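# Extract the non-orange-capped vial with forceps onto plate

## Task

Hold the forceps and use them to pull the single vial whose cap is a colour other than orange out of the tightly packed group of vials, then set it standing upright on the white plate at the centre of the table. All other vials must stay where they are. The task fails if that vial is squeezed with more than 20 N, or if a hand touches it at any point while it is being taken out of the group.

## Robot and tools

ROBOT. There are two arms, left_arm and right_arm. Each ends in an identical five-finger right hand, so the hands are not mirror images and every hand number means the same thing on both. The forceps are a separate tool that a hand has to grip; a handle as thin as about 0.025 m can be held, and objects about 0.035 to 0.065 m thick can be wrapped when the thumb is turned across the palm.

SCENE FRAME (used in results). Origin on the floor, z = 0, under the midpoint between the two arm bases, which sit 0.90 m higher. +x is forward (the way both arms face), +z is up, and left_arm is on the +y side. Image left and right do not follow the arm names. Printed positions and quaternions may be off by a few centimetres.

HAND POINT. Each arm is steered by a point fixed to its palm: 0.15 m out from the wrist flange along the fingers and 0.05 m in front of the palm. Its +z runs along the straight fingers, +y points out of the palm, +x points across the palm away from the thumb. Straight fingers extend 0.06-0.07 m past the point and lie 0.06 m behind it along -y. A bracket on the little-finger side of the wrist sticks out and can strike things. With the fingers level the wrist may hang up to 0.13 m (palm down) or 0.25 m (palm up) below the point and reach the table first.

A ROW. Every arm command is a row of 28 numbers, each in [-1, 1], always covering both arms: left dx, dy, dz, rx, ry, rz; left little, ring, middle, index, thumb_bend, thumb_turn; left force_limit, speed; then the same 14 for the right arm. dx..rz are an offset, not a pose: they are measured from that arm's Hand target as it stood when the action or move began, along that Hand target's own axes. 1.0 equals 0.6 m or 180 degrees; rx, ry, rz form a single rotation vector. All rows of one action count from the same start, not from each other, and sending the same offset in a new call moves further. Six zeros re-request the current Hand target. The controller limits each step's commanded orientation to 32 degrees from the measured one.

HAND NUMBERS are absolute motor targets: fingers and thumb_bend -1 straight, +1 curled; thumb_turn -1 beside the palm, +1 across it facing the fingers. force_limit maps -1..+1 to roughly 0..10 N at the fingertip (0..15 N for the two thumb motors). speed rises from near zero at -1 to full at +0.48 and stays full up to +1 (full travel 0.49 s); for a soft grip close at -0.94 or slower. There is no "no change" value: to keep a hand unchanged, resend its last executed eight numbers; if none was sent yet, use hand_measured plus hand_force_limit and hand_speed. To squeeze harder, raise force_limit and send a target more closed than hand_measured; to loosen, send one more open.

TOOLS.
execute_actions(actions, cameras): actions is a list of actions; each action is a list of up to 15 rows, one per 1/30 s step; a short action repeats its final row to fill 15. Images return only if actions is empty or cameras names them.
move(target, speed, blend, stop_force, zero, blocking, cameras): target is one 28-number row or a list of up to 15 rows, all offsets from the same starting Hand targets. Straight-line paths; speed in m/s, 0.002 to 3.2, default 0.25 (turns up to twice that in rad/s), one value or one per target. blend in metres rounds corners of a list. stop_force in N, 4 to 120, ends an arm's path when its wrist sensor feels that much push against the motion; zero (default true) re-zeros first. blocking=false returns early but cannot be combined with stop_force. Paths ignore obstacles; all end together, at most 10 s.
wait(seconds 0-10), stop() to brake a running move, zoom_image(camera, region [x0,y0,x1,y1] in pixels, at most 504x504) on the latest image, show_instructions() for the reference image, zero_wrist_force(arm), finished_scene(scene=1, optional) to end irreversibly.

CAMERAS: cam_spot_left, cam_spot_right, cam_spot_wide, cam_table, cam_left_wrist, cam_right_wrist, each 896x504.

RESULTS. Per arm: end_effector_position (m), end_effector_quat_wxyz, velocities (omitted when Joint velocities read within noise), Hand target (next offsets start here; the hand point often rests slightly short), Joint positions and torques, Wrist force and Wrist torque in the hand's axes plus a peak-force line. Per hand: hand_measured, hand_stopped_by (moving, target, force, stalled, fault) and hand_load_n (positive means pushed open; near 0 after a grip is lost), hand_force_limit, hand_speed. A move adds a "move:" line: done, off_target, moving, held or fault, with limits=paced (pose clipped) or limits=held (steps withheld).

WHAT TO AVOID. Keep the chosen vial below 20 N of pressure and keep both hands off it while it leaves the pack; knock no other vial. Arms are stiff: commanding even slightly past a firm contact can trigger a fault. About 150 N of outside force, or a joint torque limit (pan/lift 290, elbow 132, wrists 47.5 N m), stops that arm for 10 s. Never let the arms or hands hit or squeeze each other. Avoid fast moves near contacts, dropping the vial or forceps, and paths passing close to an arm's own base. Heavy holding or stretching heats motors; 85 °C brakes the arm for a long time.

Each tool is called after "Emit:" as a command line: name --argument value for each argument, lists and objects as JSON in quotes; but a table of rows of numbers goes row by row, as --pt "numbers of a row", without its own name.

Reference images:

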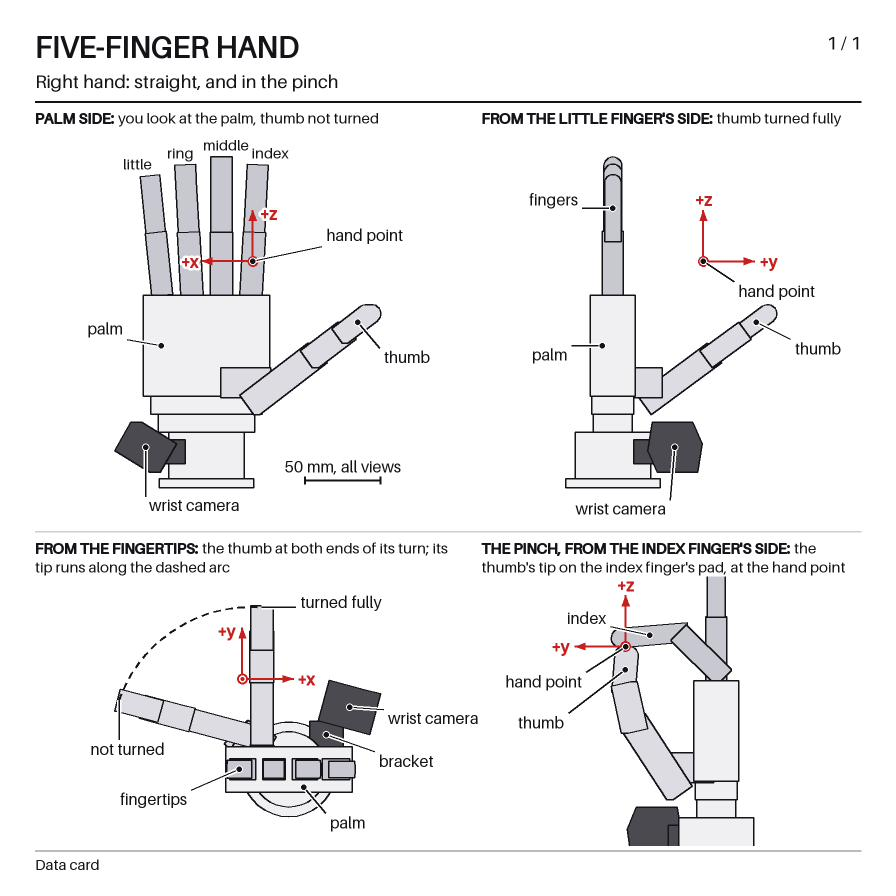

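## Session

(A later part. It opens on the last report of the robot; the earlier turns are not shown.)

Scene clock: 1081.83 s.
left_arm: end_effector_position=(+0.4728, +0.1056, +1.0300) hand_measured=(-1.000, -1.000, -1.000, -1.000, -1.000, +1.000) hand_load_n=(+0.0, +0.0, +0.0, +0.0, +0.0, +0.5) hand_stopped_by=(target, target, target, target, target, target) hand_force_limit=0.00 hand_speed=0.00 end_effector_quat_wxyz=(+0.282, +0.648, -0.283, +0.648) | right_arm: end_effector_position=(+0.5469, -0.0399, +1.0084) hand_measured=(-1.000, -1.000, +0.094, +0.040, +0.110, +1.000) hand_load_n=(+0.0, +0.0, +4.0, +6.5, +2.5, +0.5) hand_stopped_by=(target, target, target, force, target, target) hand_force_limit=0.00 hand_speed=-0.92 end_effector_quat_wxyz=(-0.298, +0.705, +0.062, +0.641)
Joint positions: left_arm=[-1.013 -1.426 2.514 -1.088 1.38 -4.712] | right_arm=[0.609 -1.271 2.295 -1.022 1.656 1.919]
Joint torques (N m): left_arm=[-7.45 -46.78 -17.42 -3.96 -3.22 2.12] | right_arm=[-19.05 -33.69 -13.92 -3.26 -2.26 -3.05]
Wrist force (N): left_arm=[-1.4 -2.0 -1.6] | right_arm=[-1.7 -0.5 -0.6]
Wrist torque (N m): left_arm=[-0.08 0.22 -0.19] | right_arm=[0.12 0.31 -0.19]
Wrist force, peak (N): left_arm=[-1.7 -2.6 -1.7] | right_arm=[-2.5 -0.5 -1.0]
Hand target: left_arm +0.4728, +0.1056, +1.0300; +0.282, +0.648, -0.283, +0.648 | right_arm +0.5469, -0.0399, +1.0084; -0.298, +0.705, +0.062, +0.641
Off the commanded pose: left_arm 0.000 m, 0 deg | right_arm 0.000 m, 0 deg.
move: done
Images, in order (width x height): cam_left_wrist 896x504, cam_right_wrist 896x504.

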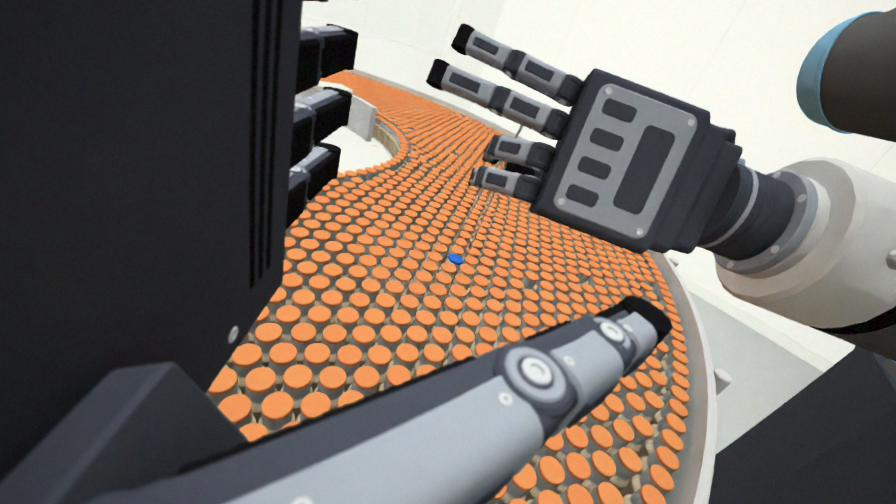

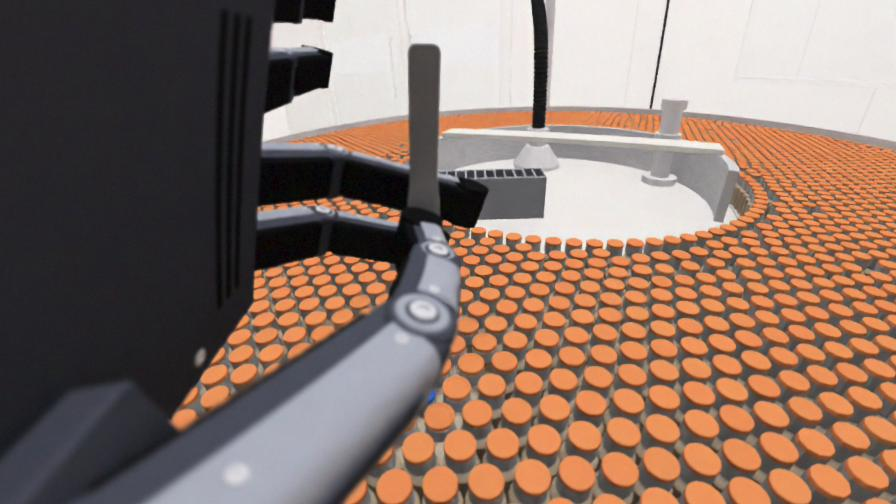

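Emit:
move --target '[0,0,0,0,0,0,-1,-1,-1,-1,-1,1,0,0,0,0,0,0,0,0,-1,-1,0.098,0.05,0.11,1,0.6,-0.92]'

Emit:
move --target '[0,0,0,0,0,0,-1,-1,-1,-1,-1,1,0,0,0.0063,-0.0023,0,0,0,0,-1,-1,0.098,0.05,0.11,1,0.6,-0.92]' --speed 0.01 --cameras '["cam_left_wrist","cam_right_wrist"]'

Emit:
zoom_image --camera "cam_left_wrist" --region '[440, 185, 500, 270]'

Emit:
zoom_image --camera "cam_right_wrist" --region '[400, 340, 480, 440]'

Scene clock: 1089.00 s.
left_arm: end_effector_position=(+0.4728, +0.1056, +1.0300) hand_measured=(-1.000, -1.000, -1.000, -1.000, -1.000, +1.000) hand_load_n=(+0.0, +0.0, +0.0, +0.0, +0.0, +0.5) hand_stopped_by=(target, target, target, target, target, target) hand_force_limit=0.00 hand_speed=0.00 end_effector_quat_wxyz=(+0.282, +0.648, -0.283, +0.648) | right_arm: end_effector_position=(+0.5469, -0.0399, +1.0084) hand_measured=(-1.000, -1.000, +0.096, +0.046, +0.110, +1.000) hand_load_n=(+0.0, +0.5, +4.5, +8.5, +2.5, +0.0) hand_stopped_by=(target, target, target, force, target, target) hand_force_limit=0.60 hand_speed=-0.92 end_effector_quat_wxyz=(-0.298, +0.705, +0.062, +0.641)
Joint positions: left_arm=[-1.013 -1.426 2.514 -1.088 1.38 -4.712] | right_arm=[0.609 -1.271 2.295 -1.022 1.656 1.919]
Joint torques (N m): left_arm=[-9.06 -46.93 -17.87 -4.11 -3.01 2.29] | right_arm=[-19.09 -32.78 -13.82 -1.82 -1.79 -3.02]
Wrist force (N): left_arm=[-1.7 -2.0 -1.6] | right_arm=[-1.8 -0.7 -0.3]
Wrist torque (N m): left_arm=[-0.08 0.26 -0.20] | right_arm=[0.13 0.37 -0.20]
Wrist force, peak (N): left_arm=[-1.8 -2.4 -1.7] | right_arm=[-2.2 -0.2 -1.2]
Hand target: left_arm +0.4728, +0.1056, +1.0300; +0.282, +0.648, -0.283, +0.648 | right_arm +0.5469, -0.0399, +1.0084; -0.298, +0.705, +0.062, +0.641
Off the commanded pose: left_arm 0.000 m, 0 deg | right_arm 0.000 m, 0 deg.
move: done

Scene clock: 1089.73 s.
left_arm: end_effector_position=(+0.4728, +0.1056, +1.0300) hand_measured=(-1.000, -1.000, -1.000, -1.000, -1.000, +1.000) hand_load_n=(+0.0, +0.0, +0.0, +0.0, +0.0, +0.5) hand_stopped_by=(target, target, target, target, target, target) hand_force_limit=0.00 hand_speed=0.00 end_effector_quat_wxyz=(+0.282, +0.648, -0.283, +0.648) | right_arm: end_effector_position=(+0.5469, -0.0399, +1.0123) hand_measured=(-1.000, -1.000, +0.096, +0.046, +0.110, +1.000) hand_load_n=(+0.0, +0.0, +4.5, +7.5, +3.0, +0.0) hand_stopped_by=(target, target, target, force, target, target) hand_force_limit=0.60 hand_speed=-0.92 end_effector_quat_wxyz=(-0.298, +0.705, +0.062, +0.641)
Joint positions: left_arm=[-1.013 -1.426 2.514 -1.088 1.38 -4.712] | right_arm=[0.609 -1.278 2.293 -1.013 1.656 1.919]
Joint torques (N m): left_arm=[-9.7 -45.96 -17.11 -4.04 -3.14 2.3] | right_arm=[-14.81 -67.68 -36.02 -0.37 -0.81 -3.43]
Wrist force (N): left_arm=[-1.7 -2.3 -1.4] | right_arm=[-2.5 0.0 -0.5]
Wrist torque (N m): left_arm=[-0.13 0.25 -0.21] | right_arm=[0.15 0.38 -0.22]
Wrist force, peak (N): left_arm=[-1.9 -2.5 -1.6] | right_arm=[-2.5 -0.9 -0.2]
Hand target: left_arm +0.4728, +0.1056, +1.0300; +0.282, +0.648, -0.283, +0.648 | right_arm +0.5469, -0.0399, +1.0124; -0.298, +0.705, +0.062, +0.641
Off the commanded pose: left_arm 0.000 m, 0 deg | right_arm 0.000 m, 0 deg.
move: done
Images, in order (width x height): cam_left_wrist 896x504, cam_right_wrist 896x504.

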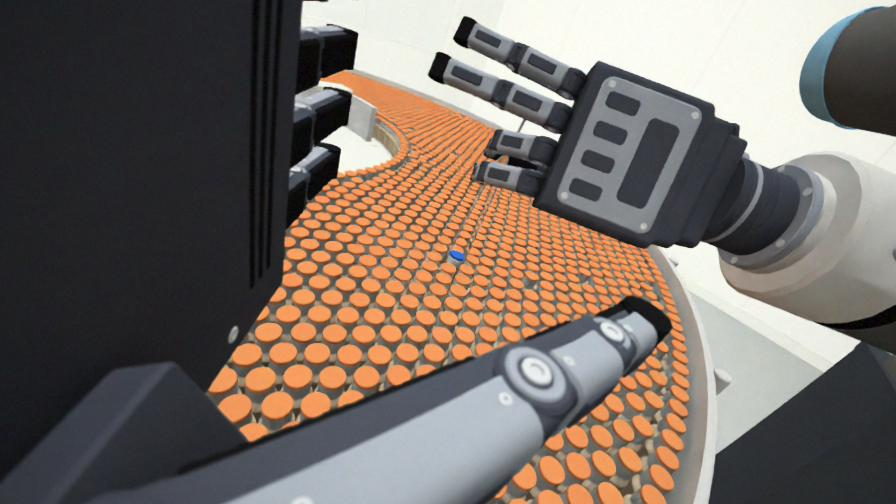

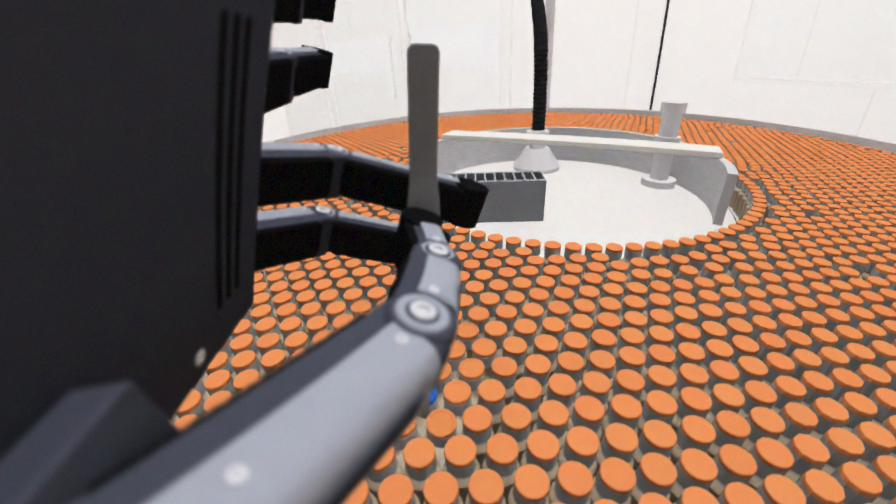

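Scaled by 5.929 from the camera's 896x504 image, which has a finer 1280x720 frame.

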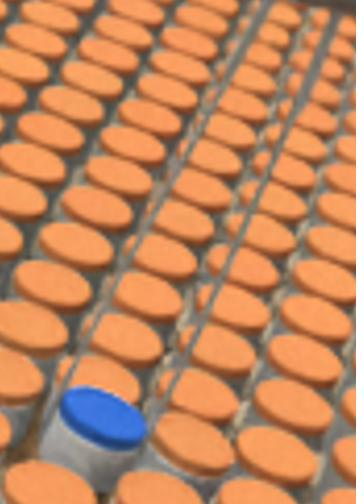

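Scaled by 5.040 from the camera's 896x504 image, which has a finer 1280x720 frame.

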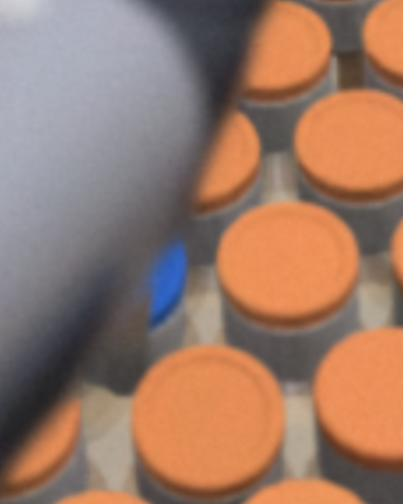

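Emit:
move --target '[0,0,0,0,0,0,-1,-1,-1,-1,-1,1,0,0,0.0157,-0.0057,0,0,0,0,-1,-1,0.098,0.05,0.11,1,0.6,-0.92]' --speed 0.01 --cameras '["cam_left_wrist","cam_right_wrist"]'

Emit:
zoom_image --camera "cam_left_wrist" --region '[430, 180, 520, 290]'

Scene clock: 1094.47 s.
left_arm: end_effector_position=(+0.4728, +0.1056, +1.0300) hand_measured=(-1.000, -1.000, -1.000, -1.000, -1.000, +1.000) hand_load_n=(+0.0, +0.0, +0.0, +0.0, +0.0, +0.0) hand_stopped_by=(target, target, target, target, target, target) hand_force_limit=0.00 hand_speed=0.00 end_effector_quat_wxyz=(+0.282, +0.648, -0.283, +0.648) | right_arm: end_effector_position=(+0.5469, -0.0399, +1.0223) hand_measured=(-1.000, -1.000, +0.096, +0.046, +0.110, +1.000) hand_load_n=(+0.0, -0.5, +5.5, +6.5, +2.5, -0.5) hand_stopped_by=(target, target, target, force, target, target) hand_force_limit=0.60 hand_speed=-0.92 end_effector_quat_wxyz=(-0.298, +0.705, +0.062, +0.641)
Joint positions: left_arm=[-1.013 -1.426 2.514 -1.088 1.38 -4.712] | right_arm=[0.609 -1.297 2.289 -0.991 1.656 1.919]
Joint torques (N m): left_arm=[-7.41 -46.52 -17.79 -3.83 -3.17 2.19] | right_arm=[8.37 -67.05 -37.1 -0.43 0.84 -3.24]
Wrist force (N): left_arm=[-1.5 -2.3 -1.6] | right_arm=[-2.2 0.5 -0.8]
Wrist torque (N m): left_arm=[-0.13 0.22 -0.20] | right_arm=[0.21 0.30 -0.19]
Wrist force, peak (N): left_arm=[-1.6 -2.6 -1.7] | right_arm=[-2.6 -0.2 -1.3]
Hand target: left_arm +0.4728, +0.1056, +1.0300; +0.282, +0.648, -0.283, +0.648 | right_arm +0.5469, -0.0399, +1.0225; -0.298, +0.705, +0.062, +0.641
Off the commanded pose: left_arm 0.000 m, 0 deg | right_arm 0.000 m, 0 deg.
move: done
Images, in order (width x height): cam_left_wrist 896x504, cam_right_wrist 896x504.

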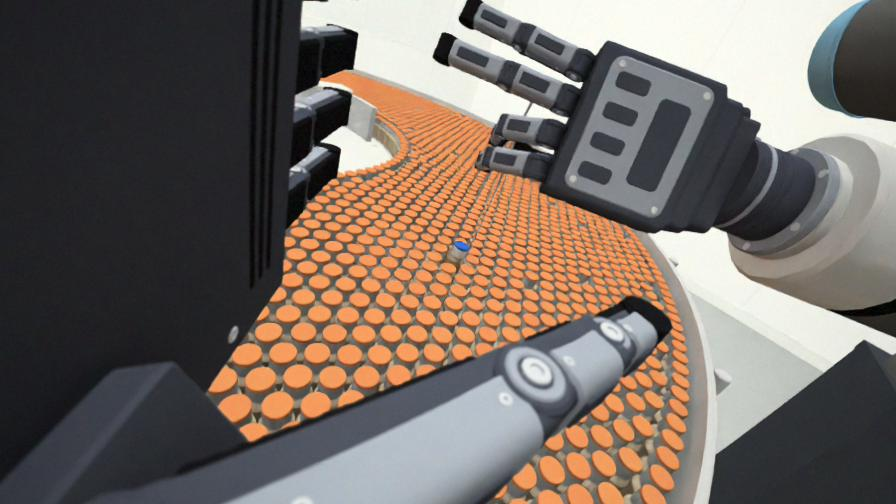

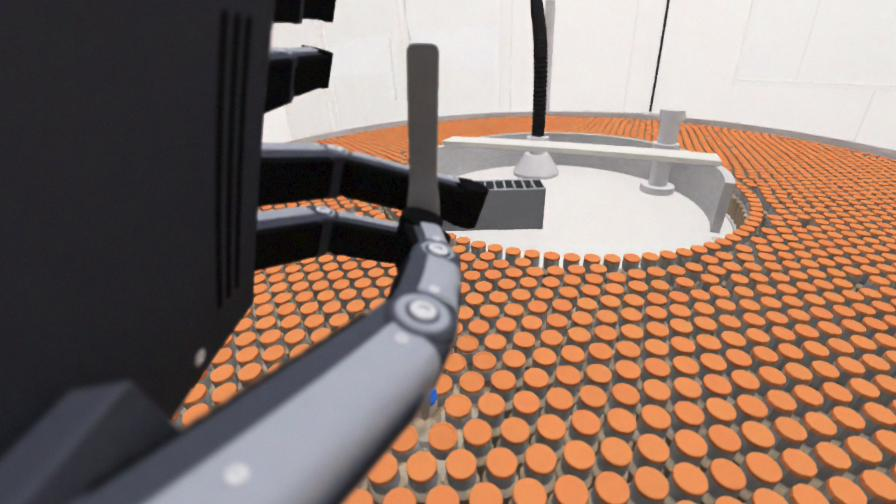

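Scaled by 4.582 from the camera's 896x504 image, which has a finer 1280x720 frame.

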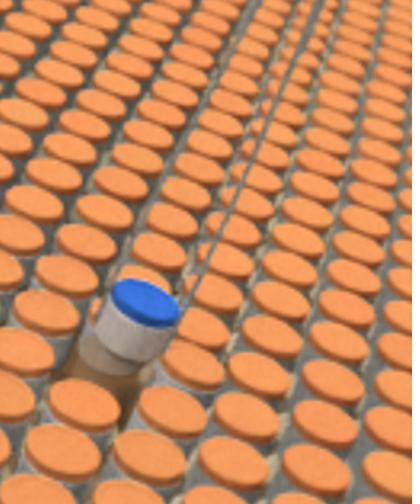

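Emit:
move --target '[0,0,0,0,0,0,-1,-1,-1,-1,-1,1,0,0,0.047,-0.0171,0,0,0,0,-1,-1,0.098,0.05,0.11,1,0.6,-0.92]' --speed 0.015 --cameras '["cam_left_wrist","cam_right_wrist"]'

Emit:
zoom_image --camera "cam_left_wrist" --region '[430, 150, 540, 290]'

Scene clock: 1103.07 s.
left_arm: end_effector_position=(+0.4728, +0.1056, +1.0300) hand_measured=(-1.000, -1.000, -1.000, -1.000, -1.000, +1.000) hand_load_n=(+0.0, +0.0, +0.0, -0.5, +0.0, +0.0) hand_stopped_by=(target, target, target, target, target, target) hand_force_limit=0.00 hand_speed=0.00 end_effector_quat_wxyz=(+0.282, +0.648, -0.283, +0.648) | right_arm: end_effector_position=(+0.5469, -0.0399, +1.0523) hand_measured=(-1.000, -1.000, +0.096, +0.046, +0.110, +1.000) hand_load_n=(+0.0, +0.0, +6.5, +4.0, +2.0, -1.0) hand_stopped_by=(target, target, target, force, target, target) hand_force_limit=0.60 hand_speed=-0.92 end_effector_quat_wxyz=(-0.298, +0.705, +0.062, +0.641)
Joint positions: left_arm=[-1.013 -1.426 2.514 -1.088 1.38 -4.712] | right_arm=[0.609 -1.35 2.275 -0.924 1.656 1.919]
Joint torques (N m): left_arm=[-8.52 -46 -18.17 -4.06 -3.16 1.92] | right_arm=[11.1 -69.05 -39.77 -0.92 1.85 -2.31]
Wrist force (N): left_arm=[-1.7 -2.3 -1.3] | right_arm=[-1.9 -0.1 -1.2]
Wrist torque (N m): left_arm=[-0.14 0.26 -0.22] | right_arm=[0.12 0.27 -0.19]
Wrist force, peak (N): left_arm=[-1.8 -2.5 -1.8] | right_arm=[-2.9 0.6 -1.1]
Hand target: left_arm +0.4728, +0.1056, +1.0300; +0.282, +0.648, -0.283, +0.648 | right_arm +0.5469, -0.0399, +1.0525; -0.298, +0.705, +0.062, +0.641
Off the commanded pose: left_arm 0.000 m, 0 deg | right_arm 0.000 m, 0 deg.
move: done
Images, in order (width x height): cam_left_wrist 896x504, cam_right_wrist 896x504.

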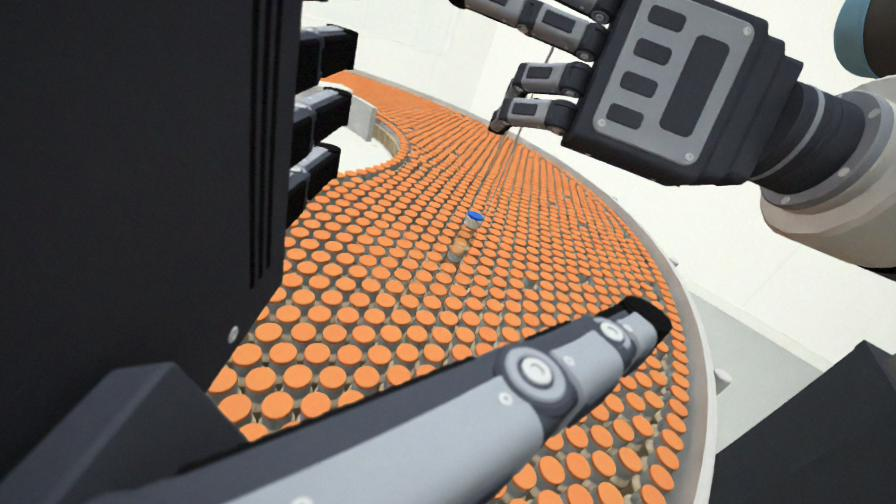

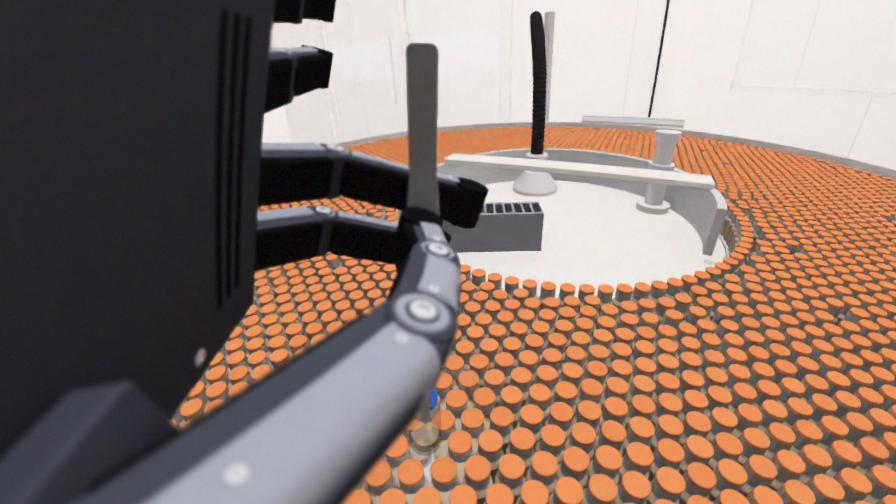

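Scaled by 3.600 from the camera's 896x504 image, which has a finer 1280x720 frame.

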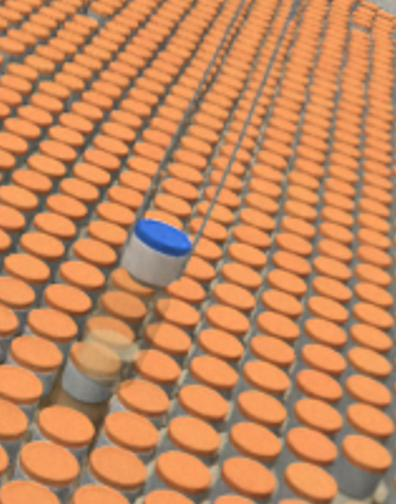

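Emit:
move --target '[0,0,0,0,0,0,-1,-1,-1,-1,-1,1,0,0,0,0,0,0,0,0,-1,-1,0.098,0.056,0.11,1,0.4,-0.94]'

Emit:
zoom_image --camera "cam_left_wrist" --region '[450, 190, 500, 270]'

Emit:
zoom_image --camera "cam_right_wrist" --region '[390, 360, 480, 490]'

Scene clock: 1110.50 s.
left_arm: end_effector_position=(+0.4728, +0.1056, +1.0300) hand_measured=(-1.000, -1.000, -1.000, -1.000, -1.000, +1.000) hand_load_n=(+0.0, +0.0, +0.0, +0.0, +0.0, +0.0) hand_stopped_by=(target, target, target, target, target, target) hand_force_limit=0.00 hand_speed=0.00 end_effector_quat_wxyz=(+0.282, +0.648, -0.283, +0.648) | right_arm: end_effector_position=(+0.5469, -0.0399, +1.0525) hand_measured=(-1.000, -1.000, +0.096, +0.056, +0.110, +1.000) hand_load_n=(+0.0, +0.0, +6.5, +5.0, +2.0, -1.5) hand_stopped_by=(target, target, target, target, target, target) hand_force_limit=0.40 hand_speed=-0.94 end_effector_quat_wxyz=(-0.298, +0.705, +0.062, +0.641)
Joint positions: left_arm=[-1.013 -1.426 2.514 -1.088 1.38 -4.712] | right_arm=[0.609 -1.35 2.274 -0.923 1.656 1.919]
Joint torques (N m): left_arm=[-8.21 -45.69 -17.59 -3.97 -3.24 2.18] | right_arm=[12.6 -68.67 -39.94 -0.02 2.1 -0.9]
Wrist force (N): left_arm=[-1.6 -2.6 -1.5] | right_arm=[-2.2 0.2 -1.4]
Wrist torque (N m): left_arm=[-0.18 0.23 -0.22] | right_arm=[0.16 0.32 -0.19]
Wrist force, peak (N): left_arm=[-1.8 -2.4 -1.8] | right_arm=[-2.8 0.3 -1.6]
Hand target: left_arm +0.4728, +0.1056, +1.0300; +0.282, +0.648, -0.283, +0.648 | right_arm +0.5469, -0.0399, +1.0525; -0.298, +0.705, +0.062, +0.641
Off the commanded pose: left_arm 0.000 m, 0 deg | right_arm 0.000 m, 0 deg.
move: done

Scaled by 6.300 from the camera's 896x504 image, which has a finer 1280x720 frame.
This view is cut from an older image: the scene may have changed since it was taken.

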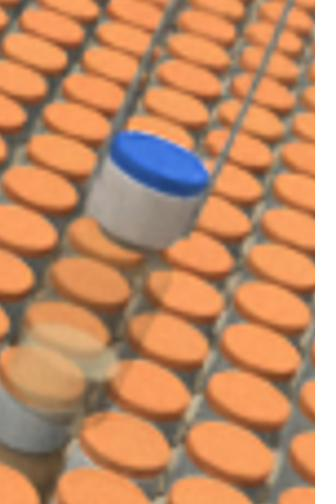

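Scaled by 3.877 from the camera's 896x504 image, which has a finer 1280x720 frame.
This view is cut from an older image: the scene may have changed since it was taken.

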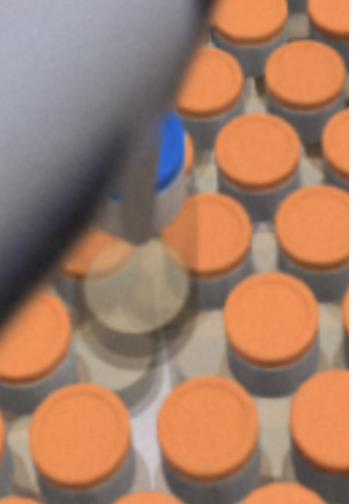

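Emit:
move --target '[0,0,0,0,0,0,-1,-1,-1,-1,-1,1,0,0,0.0783,-0.0285,0,0,0,0,-1,-1,0.098,0.056,0.11,1,0.4,-0.94]' --speed 0.03 --cameras '["cam_left_wrist","cam_right_wrist","cam_table"]'

Emit:
zoom_image --camera "cam_left_wrist" --region '[450, 100, 570, 260]'

Emit:
zoom_image --camera "cam_right_wrist" --region '[380, 340, 490, 490]'

Scene clock: 1125.73 s.
left_arm: end_effector_position=(+0.4728, +0.1056, +1.0300) hand_measured=(-1.000, -1.000, -1.000, -1.000, -1.000, +1.000) hand_load_n=(+0.0, +0.0, -0.5, +0.0, +0.0, +0.5) hand_stopped_by=(target, target, target, target, target, target) hand_force_limit=0.00 hand_speed=0.00 end_effector_quat_wxyz=(+0.282, +0.648, -0.283, +0.648) | right_arm: end_effector_position=(+0.5470, -0.0398, +1.1023) hand_measured=(-1.000, -1.000, +0.096, +0.056, +0.110, +1.000) hand_load_n=(+0.0, +0.0, +6.5, +5.0, +2.0, -1.5) hand_stopped_by=(target, target, target, target, target, target) hand_force_limit=0.40 hand_speed=-0.94 end_effector_quat_wxyz=(-0.298, +0.705, +0.062, +0.641)
Joint positions: left_arm=[-1.013 -1.426 2.514 -1.088 1.38 -4.712] | right_arm=[0.609 -1.43 2.244 -0.812 1.656 1.919]
Joint torques (N m): left_arm=[-9.39 -45.76 -17.88 -3.92 -3.03 1.9] | right_arm=[13.6 -63.64 -42.66 0.1 2.88 -1.75]
Wrist force (N): left_arm=[-1.5 -2.1 -1.7] | right_arm=[-2.3 0.6 -0.7]
Wrist torque (N m): left_arm=[-0.10 0.22 -0.19] | right_arm=[0.24 0.30 -0.18]
Wrist force, peak (N): left_arm=[-1.9 -2.6 -1.5] | right_arm=[-2.6 0.6 -1.7]
Hand target: left_arm +0.4728, +0.1056, +1.0300; +0.282, +0.648, -0.283, +0.648 | right_arm +0.5469, -0.0398, +1.1025; -0.298, +0.705, +0.062, +0.641
Off the commanded pose: left_arm 0.000 m, 0 deg | right_arm 0.000 m, 0 deg.
move: done
Images, in order (width x height): cam_table 896x504, cam_left_wrist 896x504, cam_right_wrist 896x504.

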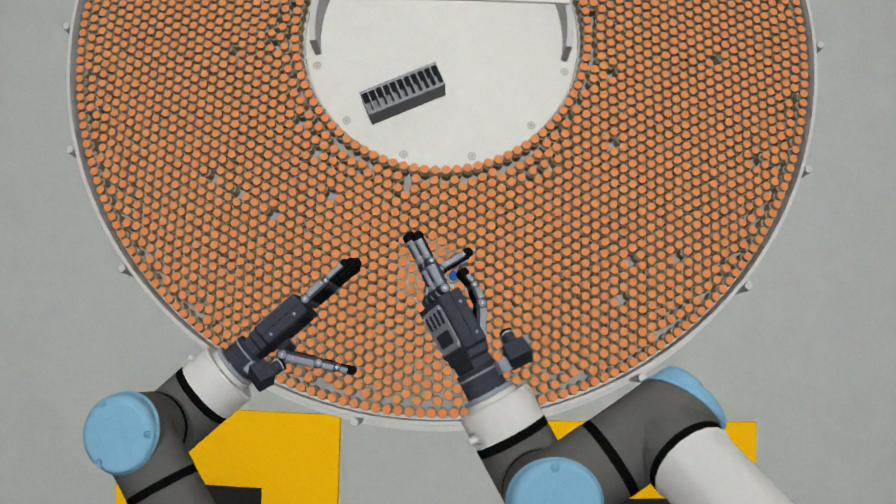

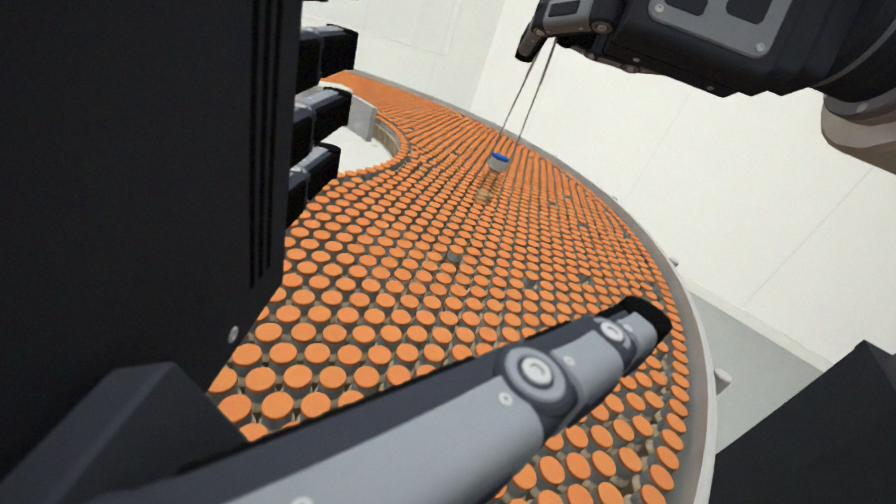

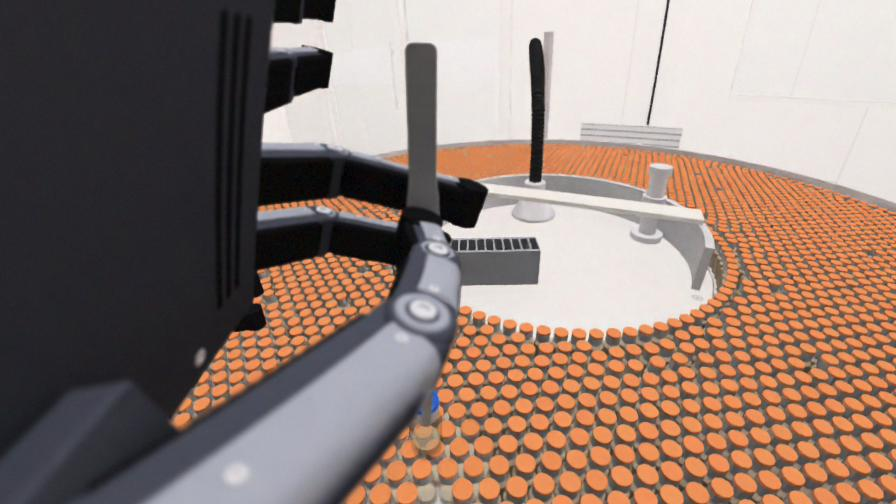

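Scaled by 3.150 from the camera's 896x504 image, which has a finer 1280x720 frame.

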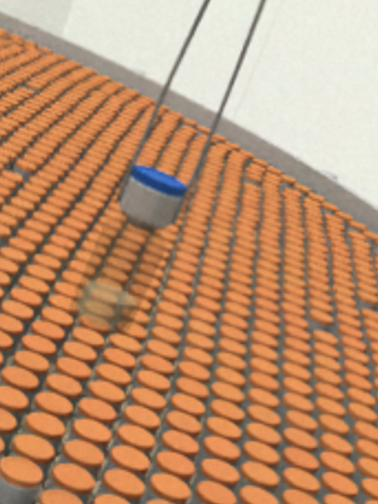

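Scaled by 3.360 from the camera's 896x504 image, which has a finer 1280x720 frame.

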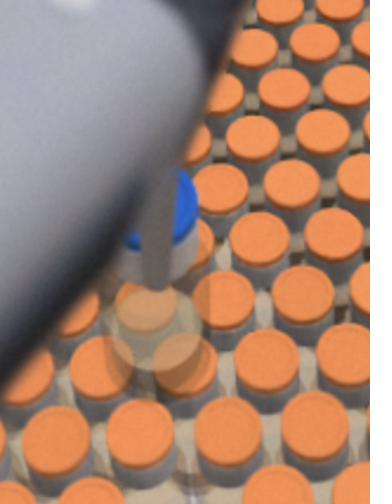

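Emit:
move --target '[0,0,0,0,0,0,-1,-1,-1,-1,-1,1,0,0,0.0935,0.2571,0.2905,0,0,0,-1,-1,0.098,0.056,0.11,1,0.4,-0.94]' --speed 0.06 --cameras '["cam_left_wrist","cam_right_wrist","cam_table"]'

Emit:
zoom_image --camera "cam_right_wrist" --region '[360, 320, 500, 500]'

Scene clock: 1138.60 s.
left_arm: end_effector_position=(+0.4728, +0.1056, +1.0300) hand_measured=(-1.000, -1.000, -1.000, -1.000, -1.000, +1.000) hand_load_n=(+0.0, +0.0, +0.0, +0.5, +0.0, +0.0) hand_stopped_by=(target, target, target, target, target, target) hand_force_limit=0.00 hand_speed=0.00 end_effector_quat_wxyz=(+0.282, +0.648, -0.283, +0.648) | right_arm: end_effector_position=(+0.7797, -0.0947, +1.1024) hand_measured=(-1.000, -1.000, +0.096, +0.056, +0.110, +1.000) hand_load_n=(-0.5, +0.0, +6.5, +5.0, +1.5, -1.5) hand_stopped_by=(target, target, target, target, target, target) hand_force_limit=0.40 hand_speed=-0.94 end_effector_quat_wxyz=(-0.298, +0.705, +0.062, +0.641)
Joint positions: left_arm=[-1.013 -1.426 2.514 -1.088 1.38 -4.712] | right_arm=[0.326 -1.246 1.996 -0.748 1.373 1.918]
Joint torques (N m): left_arm=[-8.07 -45.29 -18.5 -3.88 -3.14 2.01] | right_arm=[-21.83 -43.74 -43.95 -0.02 -2.15 -3.6]
Wrist force (N): left_arm=[-1.4 -2.2 -1.6] | right_arm=[-1.7 0.4 -0.9]
Wrist torque (N m): left_arm=[-0.10 0.21 -0.19] | right_arm=[0.17 0.23 -0.07]
Wrist force, peak (N): left_arm=[-1.9 -2.6 -1.8] | right_arm=[-2.2 0.4 -1.8]
Hand target: left_arm +0.4728, +0.1056, +1.0300; +0.282, +0.648, -0.283, +0.648 | right_arm +0.7800, -0.0948, +1.1024; -0.298, +0.705, +0.062, +0.641
Off the commanded pose: left_arm 0.000 m, 0 deg | right_arm 0.000 m, 0 deg.
move: done
Images, in order (width x height): cam_table 896x504, cam_left_wrist 896x504, cam_right_wrist 896x504.

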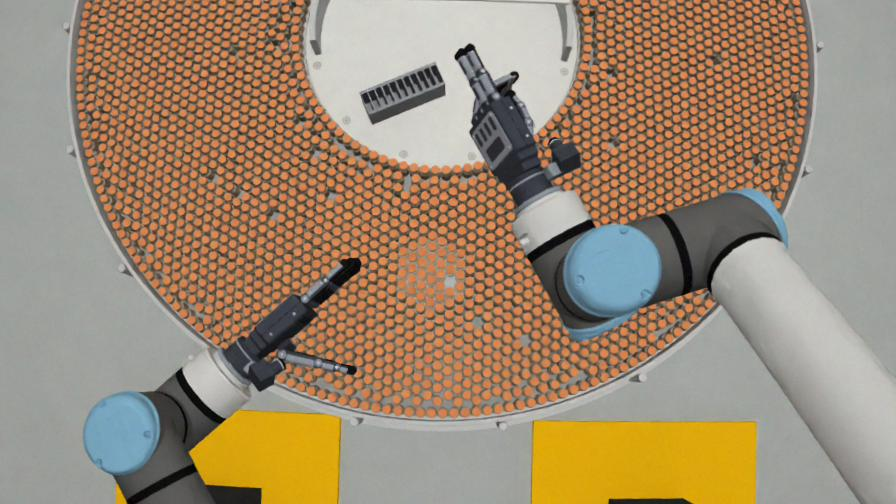

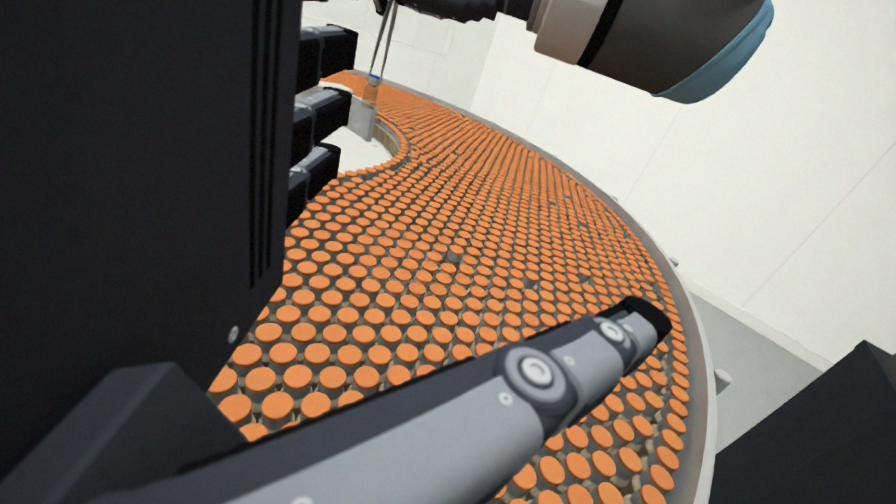

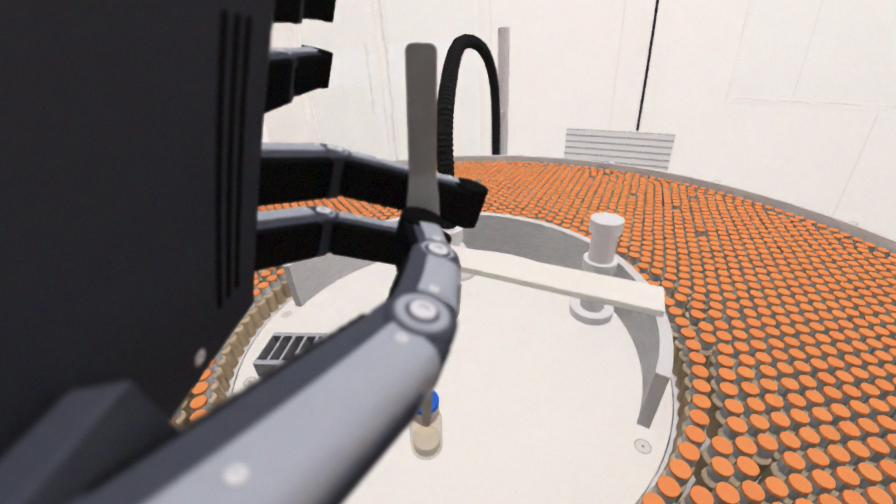

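Scaled by 2.800 from the camera's 896x504 image, which has a finer 1280x720 frame.

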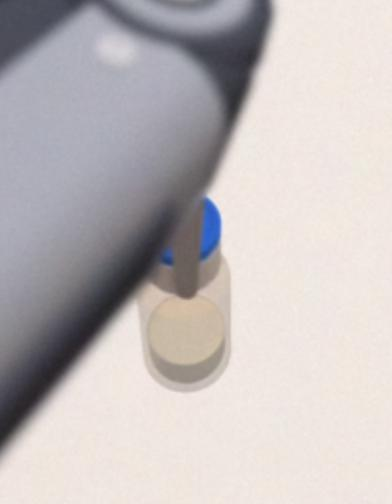

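Emit:
move --target '[0,0,0,0,0,0,-1,-1,-1,-1,-1,1,0,0,-0.094,0.0342,0,0,0,0,-1,-1,0.098,0.056,0.11,1,0.4,-0.94]' --speed 0.04 --cameras '["all"]'

Emit:
zoom_image --camera "cam_left_wrist" --region '[330, 40, 420, 160]'

Emit:
zoom_image --camera "cam_right_wrist" --region '[360, 320, 500, 500]'

Scene clock: 1146.90 s.
left_arm: end_effector_position=(+0.4728, +0.1056, +1.0300) hand_measured=(-1.000, -1.000, -1.000, -1.000, -1.000, +1.000) hand_load_n=(+0.0, +0.0, +0.0, +0.0, +0.0, +0.5) hand_stopped_by=(target, target, target, target, target, target) hand_force_limit=0.00 hand_speed=0.00 end_effector_quat_wxyz=(+0.282, +0.648, -0.283, +0.648) | right_arm: end_effector_position=(+0.7799, -0.0949, +1.0426) hand_measured=(-1.000, -1.000, +0.096, +0.056, +0.110, +1.000) hand_load_n=(+0.0, +0.0, +6.5, +5.0, +2.0, -1.5) hand_stopped_by=(target, target, target, target, target, target) hand_force_limit=0.40 hand_speed=-0.94 end_effector_quat_wxyz=(-0.298, +0.705, +0.062, +0.641)
Joint positions: left_arm=[-1.013 -1.426 2.514 -1.088 1.38 -4.712] | right_arm=[0.326 -1.169 2.026 -0.856 1.373 1.918]
Joint torques (N m): left_arm=[-8.25 -45.88 -17.63 -4.03 -2.94 1.76] | right_arm=[-18.99 -46.83 -19.63 -4.9 -2.91 -3.27]
Wrist force (N): left_arm=[-1.6 -2.6 -1.6] | right_arm=[-1.2 0.0 -1.1]
Wrist torque (N m): left_arm=[-0.18 0.25 -0.22] | right_arm=[0.13 0.12 -0.02]
Wrist force, peak (N): left_arm=[-1.5 -2.7 -1.8] | right_arm=[-1.8 0.3 -1.8]
Hand target: left_arm +0.4728, +0.1056, +1.0300; +0.282, +0.648, -0.283, +0.648 | right_arm +0.7799, -0.0949, +1.0424; -0.298, +0.705, +0.062, +0.641
Off the commanded pose: left_arm 0.000 m, 0 deg | right_arm 0.000 m, 0 deg.
move: done

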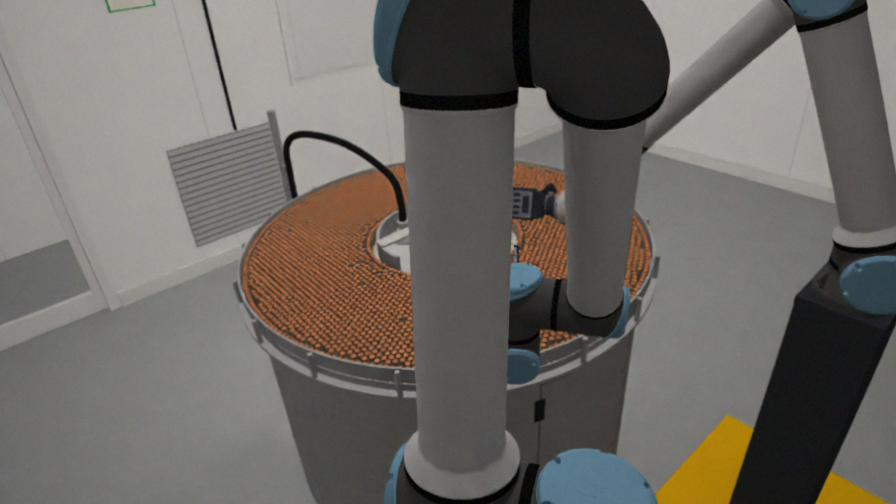

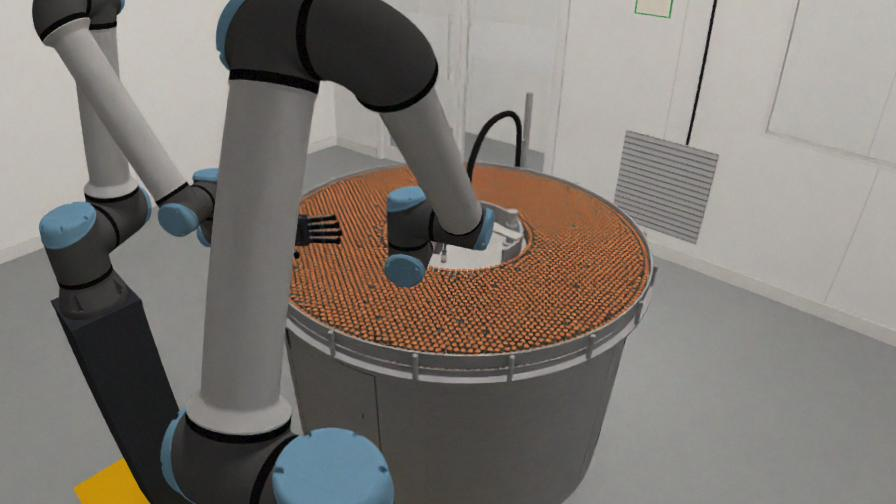

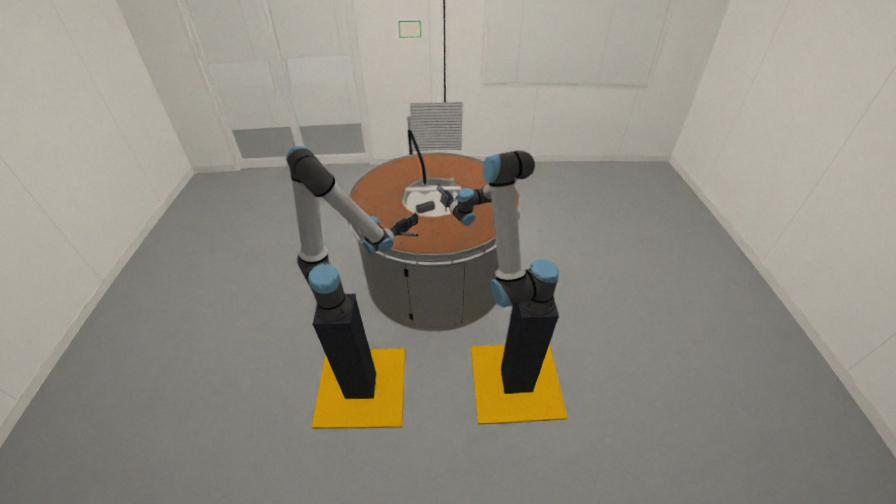

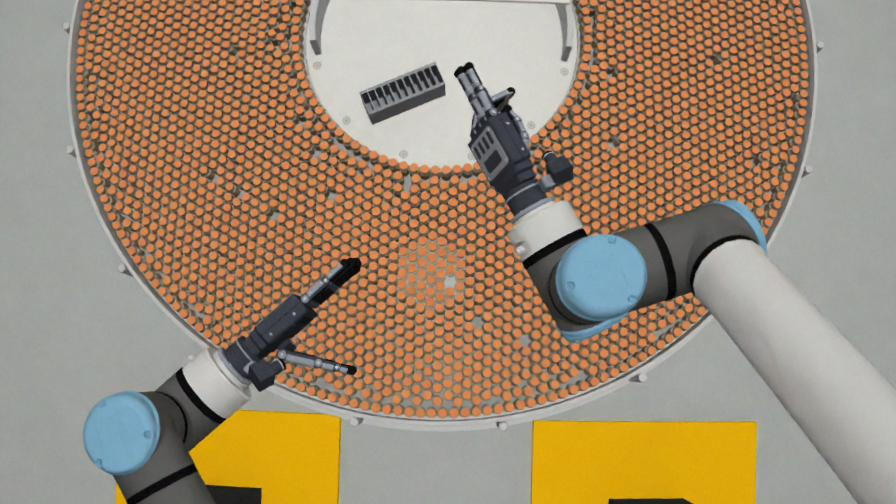

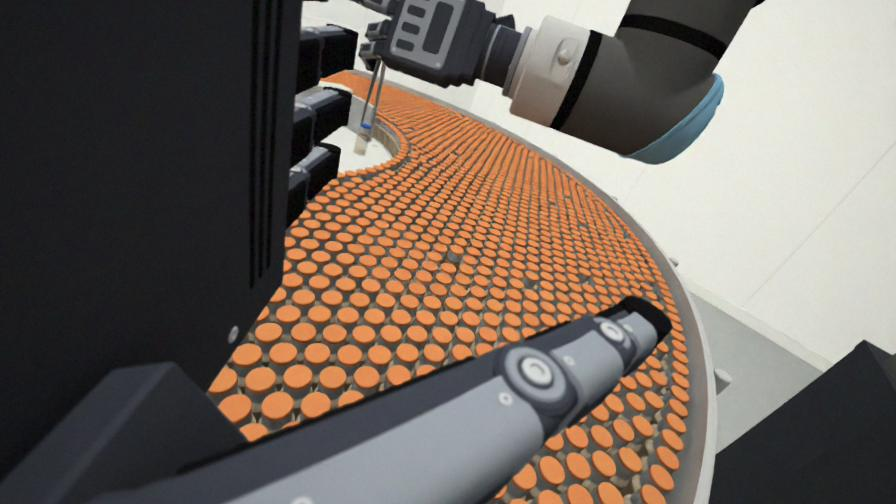

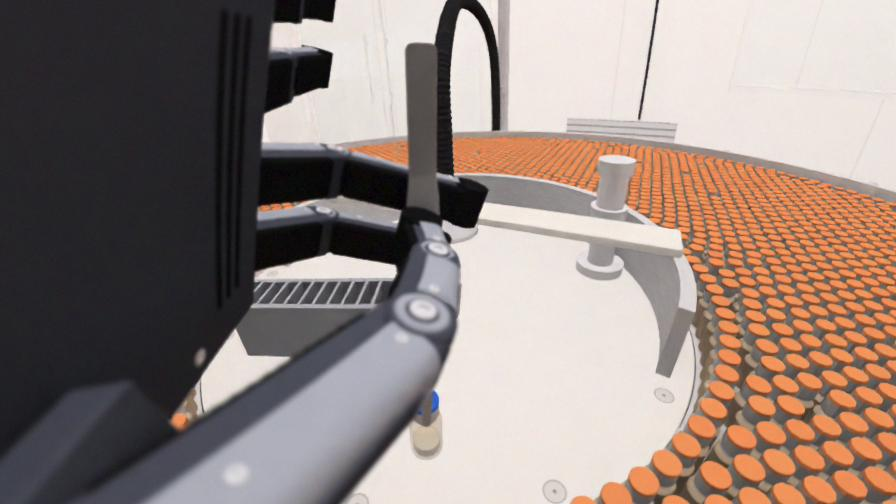

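Scaled by 4.200 from the camera's 896x504 image, which has a finer 1280x720 frame.

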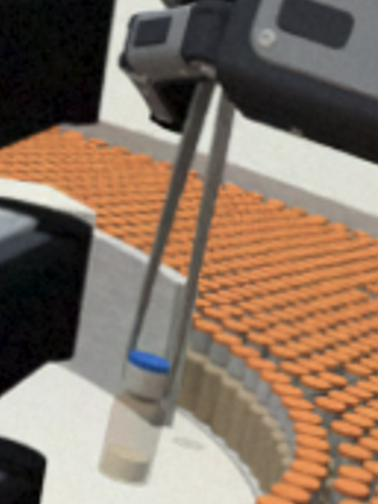

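Scaled by 2.800 from the camera's 896x504 image, which has a finer 1280x720 frame.

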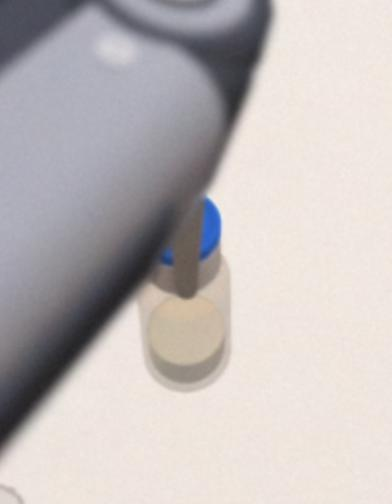

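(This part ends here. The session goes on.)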